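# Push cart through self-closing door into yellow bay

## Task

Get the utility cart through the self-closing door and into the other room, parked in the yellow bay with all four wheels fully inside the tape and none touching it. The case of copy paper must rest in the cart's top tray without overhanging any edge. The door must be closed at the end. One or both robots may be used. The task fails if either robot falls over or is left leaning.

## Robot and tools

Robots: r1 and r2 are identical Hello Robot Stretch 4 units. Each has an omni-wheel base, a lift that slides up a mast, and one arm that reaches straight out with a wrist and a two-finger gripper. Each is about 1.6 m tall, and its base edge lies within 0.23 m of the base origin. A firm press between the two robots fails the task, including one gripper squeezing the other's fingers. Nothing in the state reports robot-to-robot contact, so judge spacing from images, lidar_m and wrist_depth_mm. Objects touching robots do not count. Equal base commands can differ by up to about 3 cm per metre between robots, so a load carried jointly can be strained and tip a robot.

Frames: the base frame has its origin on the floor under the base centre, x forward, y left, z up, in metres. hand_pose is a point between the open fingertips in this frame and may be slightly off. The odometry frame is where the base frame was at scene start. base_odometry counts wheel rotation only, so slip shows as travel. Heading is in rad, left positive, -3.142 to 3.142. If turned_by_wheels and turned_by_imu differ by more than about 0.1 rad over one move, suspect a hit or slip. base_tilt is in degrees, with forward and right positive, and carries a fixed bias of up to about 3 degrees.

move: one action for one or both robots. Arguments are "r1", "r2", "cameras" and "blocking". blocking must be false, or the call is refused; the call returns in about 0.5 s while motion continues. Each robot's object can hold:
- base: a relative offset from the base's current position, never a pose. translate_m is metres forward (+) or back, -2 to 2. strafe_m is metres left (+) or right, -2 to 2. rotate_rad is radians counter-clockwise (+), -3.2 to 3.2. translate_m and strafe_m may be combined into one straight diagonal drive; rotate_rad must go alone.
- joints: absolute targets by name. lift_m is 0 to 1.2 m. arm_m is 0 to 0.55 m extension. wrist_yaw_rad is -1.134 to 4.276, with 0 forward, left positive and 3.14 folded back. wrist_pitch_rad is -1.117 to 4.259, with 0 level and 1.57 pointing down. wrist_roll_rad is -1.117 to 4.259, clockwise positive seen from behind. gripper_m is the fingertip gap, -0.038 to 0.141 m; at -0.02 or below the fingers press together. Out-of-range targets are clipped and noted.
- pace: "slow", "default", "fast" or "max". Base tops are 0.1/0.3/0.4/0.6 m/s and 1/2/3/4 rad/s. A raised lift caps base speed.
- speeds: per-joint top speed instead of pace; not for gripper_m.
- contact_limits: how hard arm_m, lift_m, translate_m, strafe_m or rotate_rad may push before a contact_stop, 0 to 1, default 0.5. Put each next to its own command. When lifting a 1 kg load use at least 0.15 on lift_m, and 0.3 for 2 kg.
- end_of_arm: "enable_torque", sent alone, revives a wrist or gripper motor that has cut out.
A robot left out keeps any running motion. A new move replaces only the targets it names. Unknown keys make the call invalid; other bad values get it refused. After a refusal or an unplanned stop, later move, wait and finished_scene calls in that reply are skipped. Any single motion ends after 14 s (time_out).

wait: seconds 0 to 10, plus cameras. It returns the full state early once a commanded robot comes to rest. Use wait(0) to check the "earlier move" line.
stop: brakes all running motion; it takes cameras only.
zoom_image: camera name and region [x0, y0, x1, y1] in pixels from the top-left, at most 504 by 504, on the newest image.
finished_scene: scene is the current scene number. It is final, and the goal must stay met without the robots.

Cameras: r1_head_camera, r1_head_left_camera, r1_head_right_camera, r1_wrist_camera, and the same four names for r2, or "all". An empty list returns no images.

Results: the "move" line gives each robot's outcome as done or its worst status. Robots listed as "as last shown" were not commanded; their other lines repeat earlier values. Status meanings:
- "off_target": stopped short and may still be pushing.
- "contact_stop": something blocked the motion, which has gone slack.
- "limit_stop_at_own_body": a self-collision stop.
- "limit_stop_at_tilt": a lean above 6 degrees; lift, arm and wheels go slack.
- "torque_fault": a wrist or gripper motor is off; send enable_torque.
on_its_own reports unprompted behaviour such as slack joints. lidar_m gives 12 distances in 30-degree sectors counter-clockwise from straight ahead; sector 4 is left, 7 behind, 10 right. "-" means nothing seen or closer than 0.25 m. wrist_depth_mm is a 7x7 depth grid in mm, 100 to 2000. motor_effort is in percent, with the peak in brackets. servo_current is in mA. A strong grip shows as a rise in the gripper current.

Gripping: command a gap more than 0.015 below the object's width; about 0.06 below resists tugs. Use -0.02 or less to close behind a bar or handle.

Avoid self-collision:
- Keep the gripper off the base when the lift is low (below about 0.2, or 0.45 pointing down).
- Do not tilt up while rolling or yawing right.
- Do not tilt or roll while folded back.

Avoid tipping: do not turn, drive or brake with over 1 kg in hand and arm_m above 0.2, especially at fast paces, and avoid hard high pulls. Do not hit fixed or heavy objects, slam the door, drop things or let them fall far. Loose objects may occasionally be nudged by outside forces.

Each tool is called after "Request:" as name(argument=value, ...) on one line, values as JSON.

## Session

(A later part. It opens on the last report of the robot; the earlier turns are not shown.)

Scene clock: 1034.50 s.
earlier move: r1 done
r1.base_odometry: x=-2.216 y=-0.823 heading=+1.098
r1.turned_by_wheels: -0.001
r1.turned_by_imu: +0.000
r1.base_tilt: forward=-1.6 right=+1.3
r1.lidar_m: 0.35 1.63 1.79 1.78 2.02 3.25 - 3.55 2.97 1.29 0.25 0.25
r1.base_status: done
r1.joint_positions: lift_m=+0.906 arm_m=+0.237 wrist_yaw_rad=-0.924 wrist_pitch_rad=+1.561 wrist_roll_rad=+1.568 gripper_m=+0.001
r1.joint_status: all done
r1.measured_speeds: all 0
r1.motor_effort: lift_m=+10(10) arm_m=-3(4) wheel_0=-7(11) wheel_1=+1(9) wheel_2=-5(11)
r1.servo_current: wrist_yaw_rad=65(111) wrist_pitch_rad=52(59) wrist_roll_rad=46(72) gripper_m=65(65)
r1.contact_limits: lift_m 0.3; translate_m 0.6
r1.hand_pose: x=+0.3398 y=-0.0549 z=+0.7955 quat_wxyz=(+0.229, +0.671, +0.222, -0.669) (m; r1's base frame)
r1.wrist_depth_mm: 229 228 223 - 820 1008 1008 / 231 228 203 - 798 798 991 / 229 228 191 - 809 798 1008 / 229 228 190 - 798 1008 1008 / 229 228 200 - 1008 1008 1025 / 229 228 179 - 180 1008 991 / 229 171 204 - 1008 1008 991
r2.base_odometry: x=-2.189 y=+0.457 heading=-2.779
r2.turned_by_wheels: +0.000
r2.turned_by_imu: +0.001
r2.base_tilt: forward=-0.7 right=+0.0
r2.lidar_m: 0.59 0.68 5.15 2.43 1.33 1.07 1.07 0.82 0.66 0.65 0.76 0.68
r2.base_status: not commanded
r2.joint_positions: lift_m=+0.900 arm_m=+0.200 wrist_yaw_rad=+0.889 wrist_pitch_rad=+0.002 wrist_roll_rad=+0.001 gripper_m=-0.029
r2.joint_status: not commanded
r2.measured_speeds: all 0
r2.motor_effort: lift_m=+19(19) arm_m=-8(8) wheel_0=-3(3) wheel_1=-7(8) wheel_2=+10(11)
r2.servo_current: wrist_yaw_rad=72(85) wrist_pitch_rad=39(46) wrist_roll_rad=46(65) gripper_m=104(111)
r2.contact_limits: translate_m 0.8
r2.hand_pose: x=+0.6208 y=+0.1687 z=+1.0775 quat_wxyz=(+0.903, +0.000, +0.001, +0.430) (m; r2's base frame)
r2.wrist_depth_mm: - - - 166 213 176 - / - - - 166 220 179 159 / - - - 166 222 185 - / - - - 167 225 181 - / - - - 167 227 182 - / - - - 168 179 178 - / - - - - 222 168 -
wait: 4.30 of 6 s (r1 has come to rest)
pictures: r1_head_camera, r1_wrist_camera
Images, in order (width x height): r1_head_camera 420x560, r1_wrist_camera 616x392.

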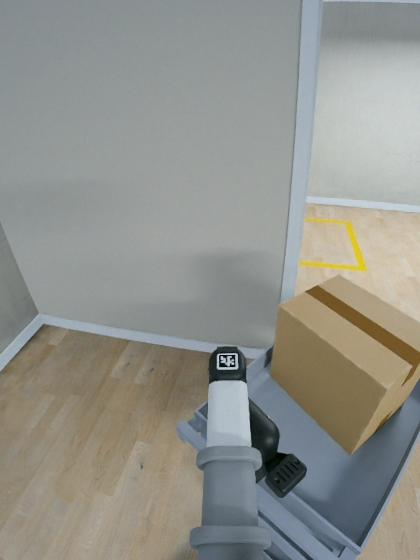

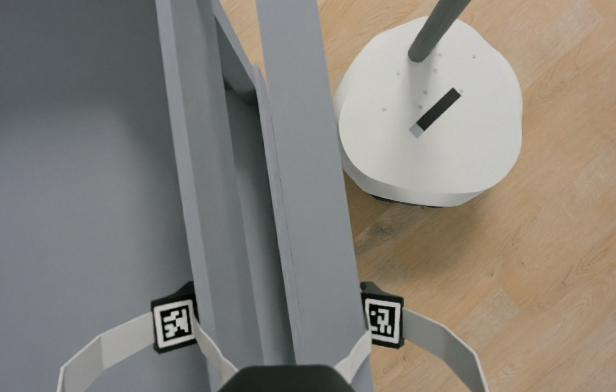

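Request:
move(blocking=false, r1={"base":{"translate_m":0.31,"strafe_m":-0.27},"contact_limits":{"translate_m":0.6},"joints":{"wrist_yaw_rad":-0.8},"speeds":{"wrist_yaw_rad":0.1},"pace":"slow"}, cameras=[])

Request:
wait(seconds=6, cameras=["r1_head_camera","r1_wrist_camera","r1_head_right_camera"])

Scene clock: 1041.33 s.
move: r1 moving
r1.base_odometry: x=-2.204 y=-0.818 heading=+1.098
r1.turned_by_wheels: +0.000
r1.turned_by_imu: +0.000
r1.base_tilt: forward=-1.6 right=+1.3
r1.lidar_m: 0.33 1.63 1.78 1.78 2.04 3.28 - 3.55 2.94 1.28 0.25 0.25
r1.base_status: translate_m moving; strafe_m moving
r1.joint_positions: lift_m=+0.906 arm_m=+0.237 wrist_yaw_rad=-0.892 wrist_pitch_rad=+1.567 wrist_roll_rad=+1.568 gripper_m=+0.001
r1.joint_status: wrist_yaw_rad moving
r1.measured_speeds: translate_m=+0.038 strafe_m=-0.034 rotate_rad=+0.001 lift_m=+0.000 arm_m=+0.000 wrist_yaw_rad=+0.067 wrist_pitch_rad=+0.062 wrist_roll_rad=+0.000
r1.motor_effort: lift_m=+10(10) arm_m=-1(4) wheel_0=+9(10) wheel_1=-3(6) wheel_2=-6(8)
r1.servo_current: wrist_yaw_rad=46(65) wrist_pitch_rad=46(65) wrist_roll_rad=52(59) gripper_m=59(65)
r1.contact_limits: lift_m 0.3; translate_m 0.6
r1.hand_pose: x=+0.3406 y=-0.0558 z=+0.7955 quat_wxyz=(+0.238, +0.667, +0.235, -0.666) (m; r1's base frame)
r1.wrist_depth_mm: 227 227 216 - 798 1025 1008 / 227 226 191 - 809 809 1008 / 228 227 194 - 798 798 1008 / 229 228 200 - 809 1008 1025 / 227 227 215 - 1008 991 1025 / 227 228 182 - 179 1008 1008 / 229 172 227 156 175 1008 1008
r2: as last shown
r2.base_tilt: forward=-0.6 right=+0.1
r2.lidar_m: 0.58 0.69 5.17 2.45 1.30 1.07 1.06 0.80 0.65 0.65 0.75 0.68
r2.motor_effort: lift_m=+19(19) arm_m=-8(8) wheel_0=-2(3) wheel_1=-7(7) wheel_2=+11(11)
r2.servo_current: wrist_yaw_rad=72(78) wrist_pitch_rad=46(46) wrist_roll_rad=46(59) gripper_m=98(98)
r2.contact_limits: translate_m 0.8
r2.wrist_depth_mm: - - - 166 213 176 - / - - - 166 222 179 159 / - - - 167 224 185 - / - - - 167 224 181 - / - - - 167 226 182 - / - - - 168 179 178 - / - - - - 222 168 -
pictures: none
No camera images: "cameras" was empty.

Scene clock: 1046.17 s.
earlier move: r1 done
r1.base_odometry: x=-1.835 y=-0.669 heading=+1.098
r1.turned_by_wheels: +0.001
r1.turned_by_imu: +0.003
r1.base_tilt: forward=-1.6 right=+1.3
r1.lidar_m: 0.32 0.39 1.98 1.96 2.26 3.68 - 3.31 2.76 0.99 0.32 0.26
r1.base_status: done
r1.joint_positions: lift_m=+0.906 arm_m=+0.237 wrist_yaw_rad=-0.799 wrist_pitch_rad=+1.573 wrist_roll_rad=+1.566 gripper_m=+0.001
r1.joint_status: all done
r1.measured_speeds: all 0
r1.motor_effort: lift_m=+10(11) arm_m=+4(4) wheel_0=+10(20) wheel_1=-2(6) wheel_2=+1(8)
r1.servo_current: wrist_yaw_rad=52(124) wrist_pitch_rad=46(78) wrist_roll_rad=52(72) gripper_m=52(65)
r1.contact_limits: lift_m 0.3; translate_m 0.6
r1.hand_pose: x=+0.3448 y=-0.0605 z=+0.7955 quat_wxyz=(+0.267, +0.654, +0.268, -0.655) (m; r1's base frame)
r1.wrist_depth_mm: 223 185 - 1008 1025 1008 1025 / 223 224 392 - 809 798 991 / 223 224 466 - 798 809 1025 / 224 224 209 - 798 809 1008 / 224 224 183 - 1025 1042 1025 / 224 225 183 - 178 1025 1025 / 224 164 178 204 - 991 1025
r2.base_odometry: x=-2.189 y=+0.457 heading=-2.779
r2.turned_by_wheels: +0.000
r2.turned_by_imu: +0.001
r2.base_tilt: forward=-0.6 right=+0.1
r2.lidar_m: 0.59 0.70 5.17 2.43 1.29 1.06 1.06 0.81 0.67 0.67 0.75 0.65
r2.base_status: not commanded
r2.joint_positions: lift_m=+0.900 arm_m=+0.200 wrist_yaw_rad=+0.889 wrist_pitch_rad=+0.002 wrist_roll_rad=+0.001 gripper_m=-0.029
r2.joint_status: not commanded
r2.measured_speeds: all 0
r2.motor_effort: lift_m=+19(19) arm_m=-8(8) wheel_0=-2(3) wheel_1=-7(7) wheel_2=+10(11)
r2.servo_current: wrist_yaw_rad=65(85) wrist_pitch_rad=39(46) wrist_roll_rad=46(59) gripper_m=91(104)
r2.contact_limits: translate_m 0.8
r2.hand_pose: x=+0.6208 y=+0.1687 z=+1.0775 quat_wxyz=(+0.903, +0.000, +0.001, +0.430) (m; r2's base frame)
r2.wrist_depth_mm: - - - 165 213 176 - / - - - 166 221 178 159 / - - - 167 224 185 - / - - - 167 224 181 - / - - - 167 227 182 - / - - - 167 178 177 - / - - - - 221 168 -
wait: 4.83 of 6 s (r1 has come to rest)
pictures: r1_head_camera, r1_head_right_camera, r1_wrist_camera
Images, in order (width x height): r1_head_camera 420x560, r1_head_right_camera 420x672, r1_wrist_camera 616x392.

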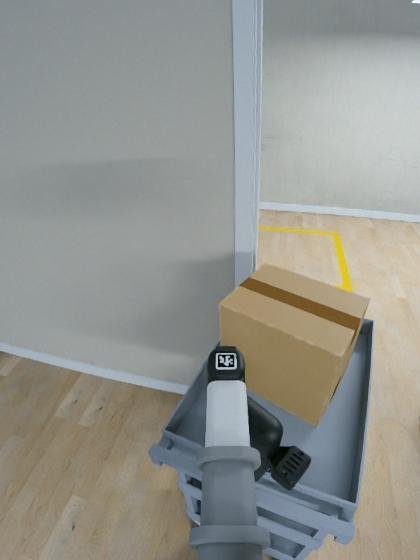

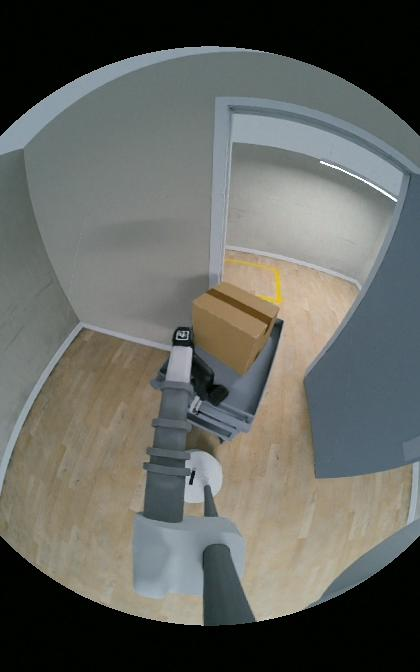

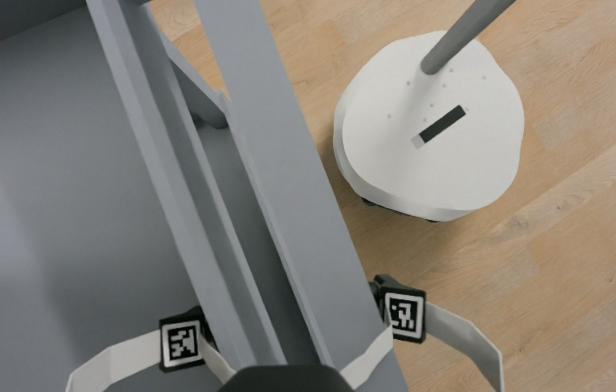

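Request:
zoom_image(camera="r1_head_camera", region=[130, 200, 400, 540])

Request:
zoom_image(camera="r1_head_right_camera", region=[130, 230, 330, 460])

Scaled by 1.482 from the camera's 420x560 image, which has a finer 600x800 frame.

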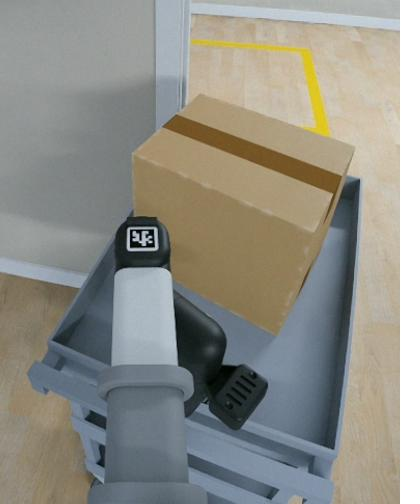

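Scaled by 2.191 from the camera's 420x672 image, which has a finer 600x960 frame.

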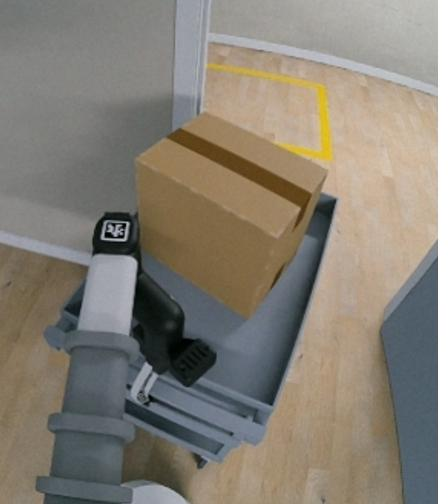

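Request:
move(blocking=false, r1={"base":{"translate_m":-0.39,"strafe_m":0.2},"contact_limits":{"translate_m":0.6},"joints":{"wrist_yaw_rad":-0.5},"speeds":{"wrist_yaw_rad":0.1},"pace":"slow"}, cameras=[])

Request:
wait(seconds=6, cameras=["r1_head_camera","r1_wrist_camera","r1_head_right_camera"])

Scene clock: 1080.80 s.
move: r1 moving
r1.base_odometry: x=-1.846 y=-0.677 heading=+1.099
r1.turned_by_wheels: +0.001
r1.turned_by_imu: -0.002
r1.base_tilt: forward=-1.6 right=+1.2
r1.lidar_m: 0.36 0.40 2.00 1.96 2.23 3.66 - 3.31 2.79 1.01 0.32 0.30
r1.base_status: translate_m moving; strafe_m moving
r1.joint_positions: lift_m=+0.906 arm_m=+0.237 wrist_yaw_rad=-0.755 wrist_pitch_rad=+1.568 wrist_roll_rad=+1.566 gripper_m=+0.001
r1.joint_status: wrist_yaw_rad moving
r1.measured_speeds: translate_m=-0.049 strafe_m=+0.024 rotate_rad=+0.002 lift_m=+0.000 arm_m=+0.000 wrist_yaw_rad=+0.107 wrist_pitch_rad=-0.029 wrist_roll_rad=+0.000
r1.motor_effort: lift_m=+10(10) arm_m=+2(4) wheel_0=-2(8) wheel_1=-4(4) wheel_2=+11(12)
r1.servo_current: wrist_yaw_rad=52(78) wrist_pitch_rad=46(46) wrist_roll_rad=46(72) gripper_m=59(65)
r1.contact_limits: lift_m 0.3; translate_m 0.6
r1.hand_pose: x=+0.3485 y=-0.0642 z=+0.7955 quat_wxyz=(+0.283, +0.649, +0.281, -0.648) (m; r1's base frame)
r1.wrist_depth_mm: 225 188 - 1008 1025 788 1008 / 227 197 362 - 809 798 991 / 226 225 210 - 809 798 1008 / 226 226 200 - 809 809 1008 / 228 225 180 - 1008 1025 1008 / 227 227 185 - 178 1025 1025 / 228 165 178 156 - 1042 1025
r2: as last shown
r2.turned_by_imu: +0.005
r2.lidar_m: 0.58 0.67 5.16 2.43 1.32 1.07 1.06 0.83 0.67 0.66 0.76 0.67
r2.motor_effort: lift_m=+19(19) arm_m=-7(8) wheel_0=-2(3) wheel_1=-7(7) wheel_2=+10(11)
r2.servo_current: wrist_yaw_rad=72(85) wrist_pitch_rad=39(46) wrist_roll_rad=52(52) gripper_m=91(104)
r2.contact_limits: translate_m 0.8
r2.wrist_depth_mm: - - - 166 213 176 - / - - - 166 221 179 159 / - - - 167 223 185 - / - - - 167 224 181 - / - - - 167 225 182 - / - - - 168 178 177 - / - - - - 222 168 -
pictures: none
No camera images: "cameras" was empty.

Scene clock: 1085.87 s.
earlier move: r1 done
r1.base_odometry: x=-2.191 y=-0.925 heading=+1.097
r1.turned_by_wheels: -0.002
r1.turned_by_imu: -0.003
r1.base_tilt: forward=-1.6 right=+1.3
r1.lidar_m: 0.38 0.46 1.87 1.86 2.10 3.45 - 3.44 2.87 1.24 0.36 0.31
r1.base_status: done
r1.joint_positions: lift_m=+0.906 arm_m=+0.237 wrist_yaw_rad=-0.501 wrist_pitch_rad=+1.558 wrist_roll_rad=+1.569 gripper_m=+0.001
r1.joint_status: all done
r1.measured_speeds: all 0
r1.motor_effort: lift_m=+11(11) arm_m=-4(4) wheel_0=-8(14) wheel_1=-2(7) wheel_2=-3(14)
r1.servo_current: wrist_yaw_rad=46(78) wrist_pitch_rad=59(78) wrist_roll_rad=59(72) gripper_m=59(65)
r1.contact_limits: lift_m 0.3; translate_m 0.6
r1.hand_pose: x=+0.3692 y=-0.0785 z=+0.7955 quat_wxyz=(+0.365, +0.610, +0.357, -0.606) (m; r1's base frame)
r1.wrist_depth_mm: 230 229 215 - 1025 1008 991 / 230 230 183 - 991 809 788 / 229 229 203 - 798 798 798 / 230 229 229 - 798 788 809 / 229 229 220 - 1008 788 1008 / 230 229 180 - 179 1008 991 / 229 174 206 - 1008 147 1008
r2.base_odometry: x=-2.189 y=+0.457 heading=-2.779
r2.turned_by_wheels: +0.000
r2.turned_by_imu: +0.001
r2.base_tilt: forward=-0.6 right=+0.1
r2.lidar_m: 0.60 0.68 5.15 2.45 1.32 1.07 1.06 0.81 0.68 0.67 0.75 0.66
r2.base_status: not commanded
r2.joint_positions: lift_m=+0.900 arm_m=+0.200 wrist_yaw_rad=+0.889 wrist_pitch_rad=+0.002 wrist_roll_rad=+0.001 gripper_m=-0.029
r2.joint_status: not commanded
r2.measured_speeds: all 0
r2.motor_effort: lift_m=+19(19) arm_m=-7(8) wheel_0=-2(3) wheel_1=-7(8) wheel_2=+10(11)
r2.servo_current: wrist_yaw_rad=72(85) wrist_pitch_rad=46(46) wrist_roll_rad=46(59) gripper_m=98(104)
r2.contact_limits: translate_m 0.8
r2.hand_pose: x=+0.6208 y=+0.1687 z=+1.0775 quat_wxyz=(+0.903, +0.000, +0.001, +0.430) (m; r2's base frame)
r2.wrist_depth_mm: - - - 166 213 176 - / - - - 166 221 179 159 / - - - 167 223 185 - / - - - 167 225 181 - / - - - 167 226 181 - / - - - 168 179 177 - / - - - - 222 168 -
wait: 5.07 of 6 s (r1 has come to rest)
pictures: r1_head_camera, r1_head_right_camera, r1_wrist_camera
Images, in order (width x height): r1_head_camera 420x560, r1_head_right_camera 420x672, r1_wrist_camera 616x392.

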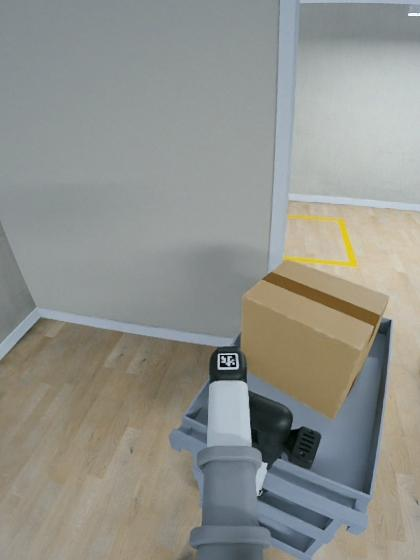

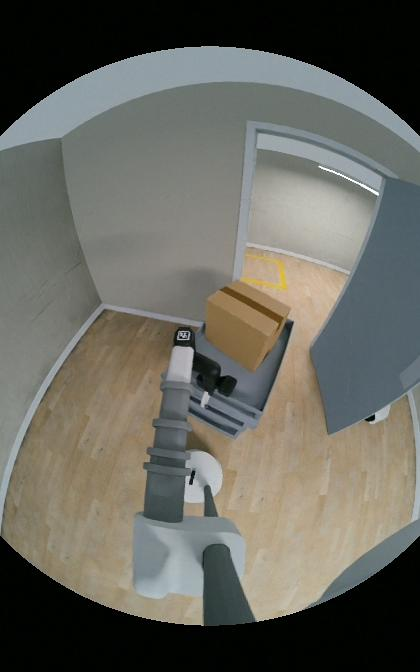

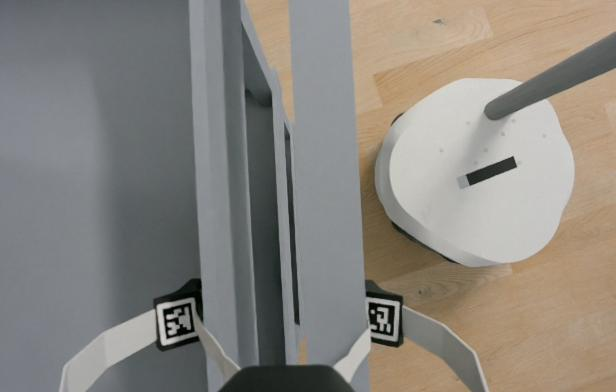

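Request:
move(blocking=false, r1={"base":{"translate_m":0.268,"strafe_m":0.23},"contact_limits":{"translate_m":0.6},"joints":{"wrist_yaw_rad":-1.05},"speeds":{"wrist_yaw_rad":0.14},"pace":"slow"}, cameras=[])

Request:
wait(seconds=6, cameras=["r1_head_camera","r1_wrist_camera"])

Scene clock: 1092.33 s.
move: r1 moving
r1.base_odometry: x=-2.194 y=-0.913 heading=+1.096
r1.turned_by_wheels: -0.001
r1.turned_by_imu: -0.001
r1.base_tilt: forward=-1.6 right=+1.3
r1.lidar_m: 0.39 0.44 1.85 1.85 2.10 3.43 - 3.47 2.90 1.25 0.33 0.31
r1.base_status: translate_m moving; strafe_m moving
r1.joint_positions: lift_m=+0.906 arm_m=+0.237 wrist_yaw_rad=-0.559 wrist_pitch_rad=+1.558 wrist_roll_rad=+1.569 gripper_m=+0.001
r1.joint_status: wrist_yaw_rad moving
r1.measured_speeds: translate_m=+0.039 strafe_m=+0.033 rotate_rad=+0.000 lift_m=+0.000 arm_m=+0.000 wrist_yaw_rad=-0.142 wrist_pitch_rad=+0.000 wrist_roll_rad=+0.000
r1.motor_effort: lift_m=+11(11) arm_m=-3(4) wheel_0=-9(12) wheel_1=+5(6) wheel_2=-8(10)
r1.servo_current: wrist_yaw_rad=52(85) wrist_pitch_rad=65(65) wrist_roll_rad=46(72) gripper_m=59(65)
r1.contact_limits: lift_m 0.3; translate_m 0.6
r1.hand_pose: x=+0.3647 y=-0.0761 z=+0.7955 quat_wxyz=(+0.347, +0.620, +0.339, -0.616) (m; r1's base frame)
r1.wrist_depth_mm: 230 229 229 1025 1008 1008 1008 / 231 229 190 - 991 798 1008 / 231 229 183 539 798 798 809 / 230 229 201 - 798 798 1008 / 230 229 219 - 1008 798 1008 / 229 229 182 - 178 1008 1008 / 229 229 228 492 1025 1025 1008
r2: as last shown
r2.lidar_m: 0.60 0.69 5.13 2.42 1.30 1.07 1.07 0.82 0.66 0.66 0.72 0.68
r2.motor_effort: lift_m=+19(19) arm_m=-7(8) wheel_0=-2(3) wheel_1=-7(7) wheel_2=+10(10)
r2.servo_current: wrist_yaw_rad=65(85) wrist_pitch_rad=46(46) wrist_roll_rad=52(59) gripper_m=104(104)
r2.contact_limits: translate_m 0.8
r2.wrist_depth_mm: - - - 166 213 176 - / - - - 166 222 178 159 / - - - 166 222 185 - / - - - 167 225 181 - / - - - 168 226 182 - / - - - 168 179 178 - / - - - - 222 167 -
pictures: none
No camera images: "cameras" was empty.

Scene clock: 1096.60 s.
earlier move: r1 done
r1.base_odometry: x=-2.273 y=-0.582 heading=+1.097
r1.turned_by_wheels: +0.001
r1.turned_by_imu: +0.003
r1.base_tilt: forward=-1.6 right=+1.3
r1.lidar_m: 0.32 1.45 1.58 1.58 1.78 2.95 - 3.80 3.14 1.43 0.26 0.25
r1.base_status: done
r1.joint_positions: lift_m=+0.906 arm_m=+0.237 wrist_yaw_rad=-1.050 wrist_pitch_rad=+1.569 wrist_roll_rad=+1.569 gripper_m=+0.001
r1.joint_status: all done
r1.measured_speeds: all 0
r1.motor_effort: lift_m=+11(11) arm_m=+4(4) wheel_0=+1(12) wheel_1=+3(9) wheel_2=-3(12)
r1.servo_current: wrist_yaw_rad=39(85) wrist_pitch_rad=33(72) wrist_roll_rad=46(72) gripper_m=59(65)
r1.contact_limits: lift_m 0.3; translate_m 0.6
r1.hand_pose: x=+0.3323 y=-0.0439 z=+0.7955 quat_wxyz=(+0.183, +0.683, +0.182, -0.683) (m; r1's base frame)
r1.wrist_depth_mm: 224 224 225 1008 798 1025 1025 / 224 225 183 1025 820 1025 1042 / 224 224 201 798 809 1025 1025 / 225 225 222 - 1025 1025 1025 / 224 226 225 991 1025 1008 1025 / 225 224 183 788 178 1008 1008 / 224 175 226 - 175 1008 1042
r2.base_odometry: x=-2.189 y=+0.457 heading=-2.779
r2.turned_by_wheels: +0.000
r2.turned_by_imu: +0.001
r2.base_tilt: forward=-0.6 right=+0.1
r2.lidar_m: 0.59 0.70 5.18 2.42 1.31 1.07 1.06 0.82 0.67 0.66 0.77 0.68
r2.base_status: not commanded
r2.joint_positions: lift_m=+0.900 arm_m=+0.200 wrist_yaw_rad=+0.889 wrist_pitch_rad=+0.002 wrist_roll_rad=+0.001 gripper_m=-0.029
r2.joint_status: not commanded
r2.measured_speeds: all 0
r2.motor_effort: lift_m=+19(19) arm_m=-7(8) wheel_0=-2(3) wheel_1=-7(7) wheel_2=+10(11)
r2.servo_current: wrist_yaw_rad=59(85) wrist_pitch_rad=39(52) wrist_roll_rad=33(59) gripper_m=98(104)
r2.contact_limits: translate_m 0.8
r2.hand_pose: x=+0.6208 y=+0.1687 z=+1.0775 quat_wxyz=(+0.903, +0.000, +0.001, +0.430) (m; r2's base frame)
r2.wrist_depth_mm: - - - 166 213 176 - / - - - 167 221 179 159 / - - - 167 224 185 - / - - - 167 225 181 - / - - - 168 226 182 - / - - - 168 179 178 - / - - - - 222 168 -
wait: 4.27 of 6 s (r1 has come to rest)
pictures: r1_head_camera, r1_wrist_camera
Images, in order (width x height): r1_head_camera 420x560, r1_wrist_camera 616x392.

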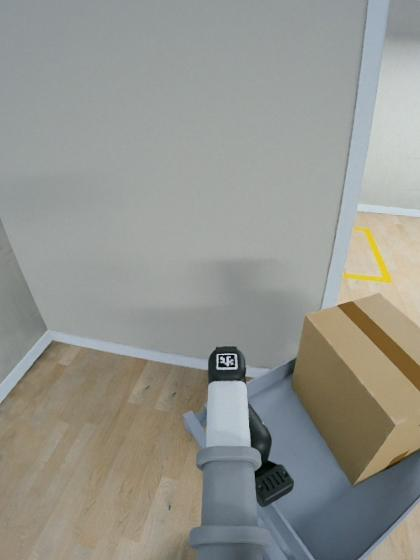

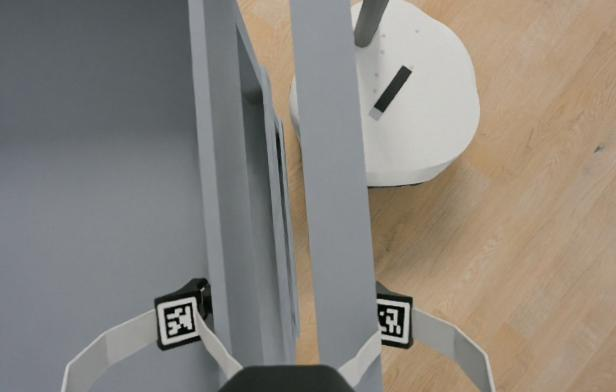

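Request:
move(blocking=false, r1={"base":{"translate_m":0.345,"strafe_m":-0.37},"contact_limits":{"translate_m":0.6},"pace":"slow"}, cameras=[])

Request:
wait(seconds=7, cameras=["r1_head_camera","r1_wrist_camera","r1_head_right_camera"])

Scene clock: 1103.33 s.
move: r1 moving
r1.base_odometry: x=-2.261 y=-0.579 heading=+1.098
r1.turned_by_wheels: +0.001
r1.turned_by_imu: +0.000
r1.base_tilt: forward=-1.6 right=+1.2
r1.lidar_m: 0.26 1.45 1.61 1.59 1.82 2.94 - 3.78 3.15 1.42 0.25 0.25
r1.base_status: translate_m moving; strafe_m moving
r1.joint_positions: lift_m=+0.906 arm_m=+0.237 wrist_yaw_rad=-1.051 wrist_pitch_rad=+1.574 wrist_roll_rad=+1.569 gripper_m=+0.001
r1.joint_status: not commanded
r1.measured_speeds: translate_m=+0.034 strafe_m=-0.036 rotate_rad=+0.003 lift_m=+0.000 arm_m=+0.000 wrist_yaw_rad=-0.005 wrist_pitch_rad=+0.019 wrist_roll_rad=+0.000
r1.motor_effort: lift_m=+11(11) arm_m=+4(4) wheel_0=+13(14) wheel_1=-1(5) wheel_2=-7(7)
r1.servo_current: wrist_yaw_rad=52(65) wrist_pitch_rad=33(46) wrist_roll_rad=39(52) gripper_m=59(65)
r1.contact_limits: lift_m 0.3; translate_m 0.6
r1.hand_pose: x=+0.3315 y=-0.0425 z=+0.7955 quat_wxyz=(+0.181, +0.683, +0.184, -0.684) (m; r1's base frame)
r1.wrist_depth_mm: 222 224 205 1008 809 1025 1025 / 222 224 224 809 809 1025 1025 / 223 224 224 798 798 1025 1025 / 222 224 224 1008 - 1025 1042 / 223 223 225 1025 - 1025 1042 / 222 222 181 1008 177 1008 1025 / 222 174 223 1008 146 1042 1008
r2: as last shown
r2.lidar_m: 0.59 0.69 5.17 2.42 1.31 1.07 1.06 0.81 0.67 0.63 0.75 0.67
r2.motor_effort: lift_m=+19(19) arm_m=-8(8) wheel_0=-3(3) wheel_1=-7(7) wheel_2=+10(11)
r2.servo_current: wrist_yaw_rad=78(78) wrist_pitch_rad=39(46) wrist_roll_rad=39(59) gripper_m=104(104)
r2.contact_limits: translate_m 0.8
r2.wrist_depth_mm: - - - 166 213 177 - / - - - 166 221 179 159 / - - - 167 224 185 - / - - - 167 224 181 - / - - - 167 227 182 - / - - - 168 178 178 - / - - - - 221 168 -
pictures: none
No camera images: "cameras" was empty.

Scene clock: 1109.13 s.
earlier move: r1 done
r1.base_odometry: x=-1.787 y=-0.443 heading=+1.098
r1.turned_by_wheels: +0.000
r1.turned_by_imu: +0.004
r1.base_tilt: forward=-1.6 right=+1.3
r1.lidar_m: 0.25 0.99 1.69 1.88 2.10 3.52 - 3.44 1.12 1.07 0.28 0.25
r1.base_status: done
r1.joint_positions: lift_m=+0.906 arm_m=+0.237 wrist_yaw_rad=-1.052 wrist_pitch_rad=+1.569 wrist_roll_rad=+1.570 gripper_m=+0.001
r1.joint_status: not commanded
r1.measured_speeds: all 0
r1.motor_effort: lift_m=+11(11) arm_m=-4(4) wheel_0=+17(31) wheel_1=-4(12) wheel_2=-1(9)
r1.servo_current: wrist_yaw_rad=52(72) wrist_pitch_rad=39(65) wrist_roll_rad=46(78) gripper_m=52(65)
r1.contact_limits: lift_m 0.3; translate_m 0.6
r1.hand_pose: x=+0.3322 y=-0.0437 z=+0.7955 quat_wxyz=(+0.182, +0.684, +0.181, -0.683) (m; r1's base frame)
r1.wrist_depth_mm: 222 224 224 788 - 1008 1025 / 223 224 224 798 - 1008 1025 / 223 224 225 798 - 1025 1042 / 224 224 224 1008 - 1008 1025 / 224 225 225 1025 - 1008 1025 / 224 226 186 1008 178 1042 1025 / 225 166 178 1025 1042 1008 1042
r2.base_odometry: x=-2.189 y=+0.457 heading=-2.779
r2.turned_by_wheels: +0.000
r2.turned_by_imu: +0.001
r2.base_tilt: forward=-0.6 right=+0.1
r2.lidar_m: 0.57 0.69 5.14 2.45 1.31 1.07 1.07 0.81 0.64 0.65 0.74 0.68
r2.base_status: not commanded
r2.joint_positions: lift_m=+0.900 arm_m=+0.200 wrist_yaw_rad=+0.889 wrist_pitch_rad=+0.002 wrist_roll_rad=+0.001 gripper_m=-0.029
r2.joint_status: not commanded
r2.measured_speeds: all 0
r2.motor_effort: lift_m=+19(19) arm_m=-7(8) wheel_0=-2(3) wheel_1=-7(7) wheel_2=+10(11)
r2.servo_current: wrist_yaw_rad=72(85) wrist_pitch_rad=39(46) wrist_roll_rad=46(59) gripper_m=98(104)
r2.contact_limits: translate_m 0.8
r2.hand_pose: x=+0.6208 y=+0.1687 z=+1.0775 quat_wxyz=(+0.903, +0.000, +0.001, +0.430) (m; r2's base frame)
r2.wrist_depth_mm: - - - 166 213 177 - / - - - 166 221 179 159 / - - - 166 224 185 - / - - - 167 225 181 - / - - - 168 227 182 - / - - - 168 178 177 - / - - - - 220 168 -
wait: 5.80 of 7 s (r1 has come to rest)
pictures: r1_head_camera, r1_head_right_camera, r1_wrist_camera
Images, in order (width x height): r1_head_camera 420x560, r1_head_right_camera 420x672, r1_wrist_camera 616x392.

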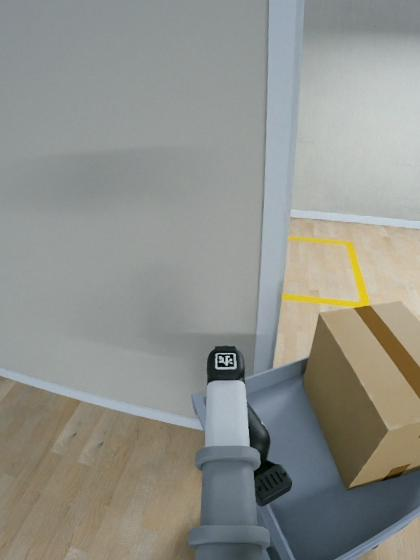

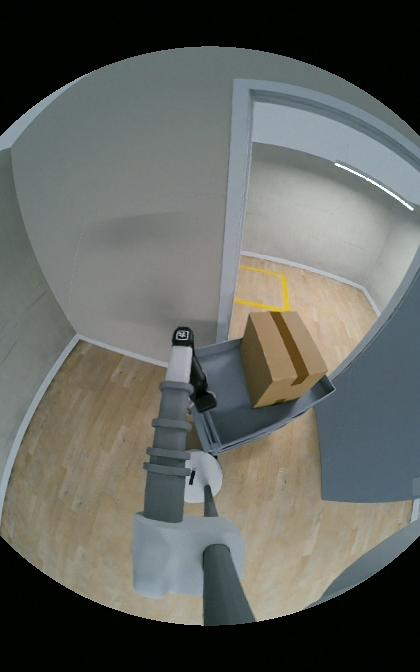

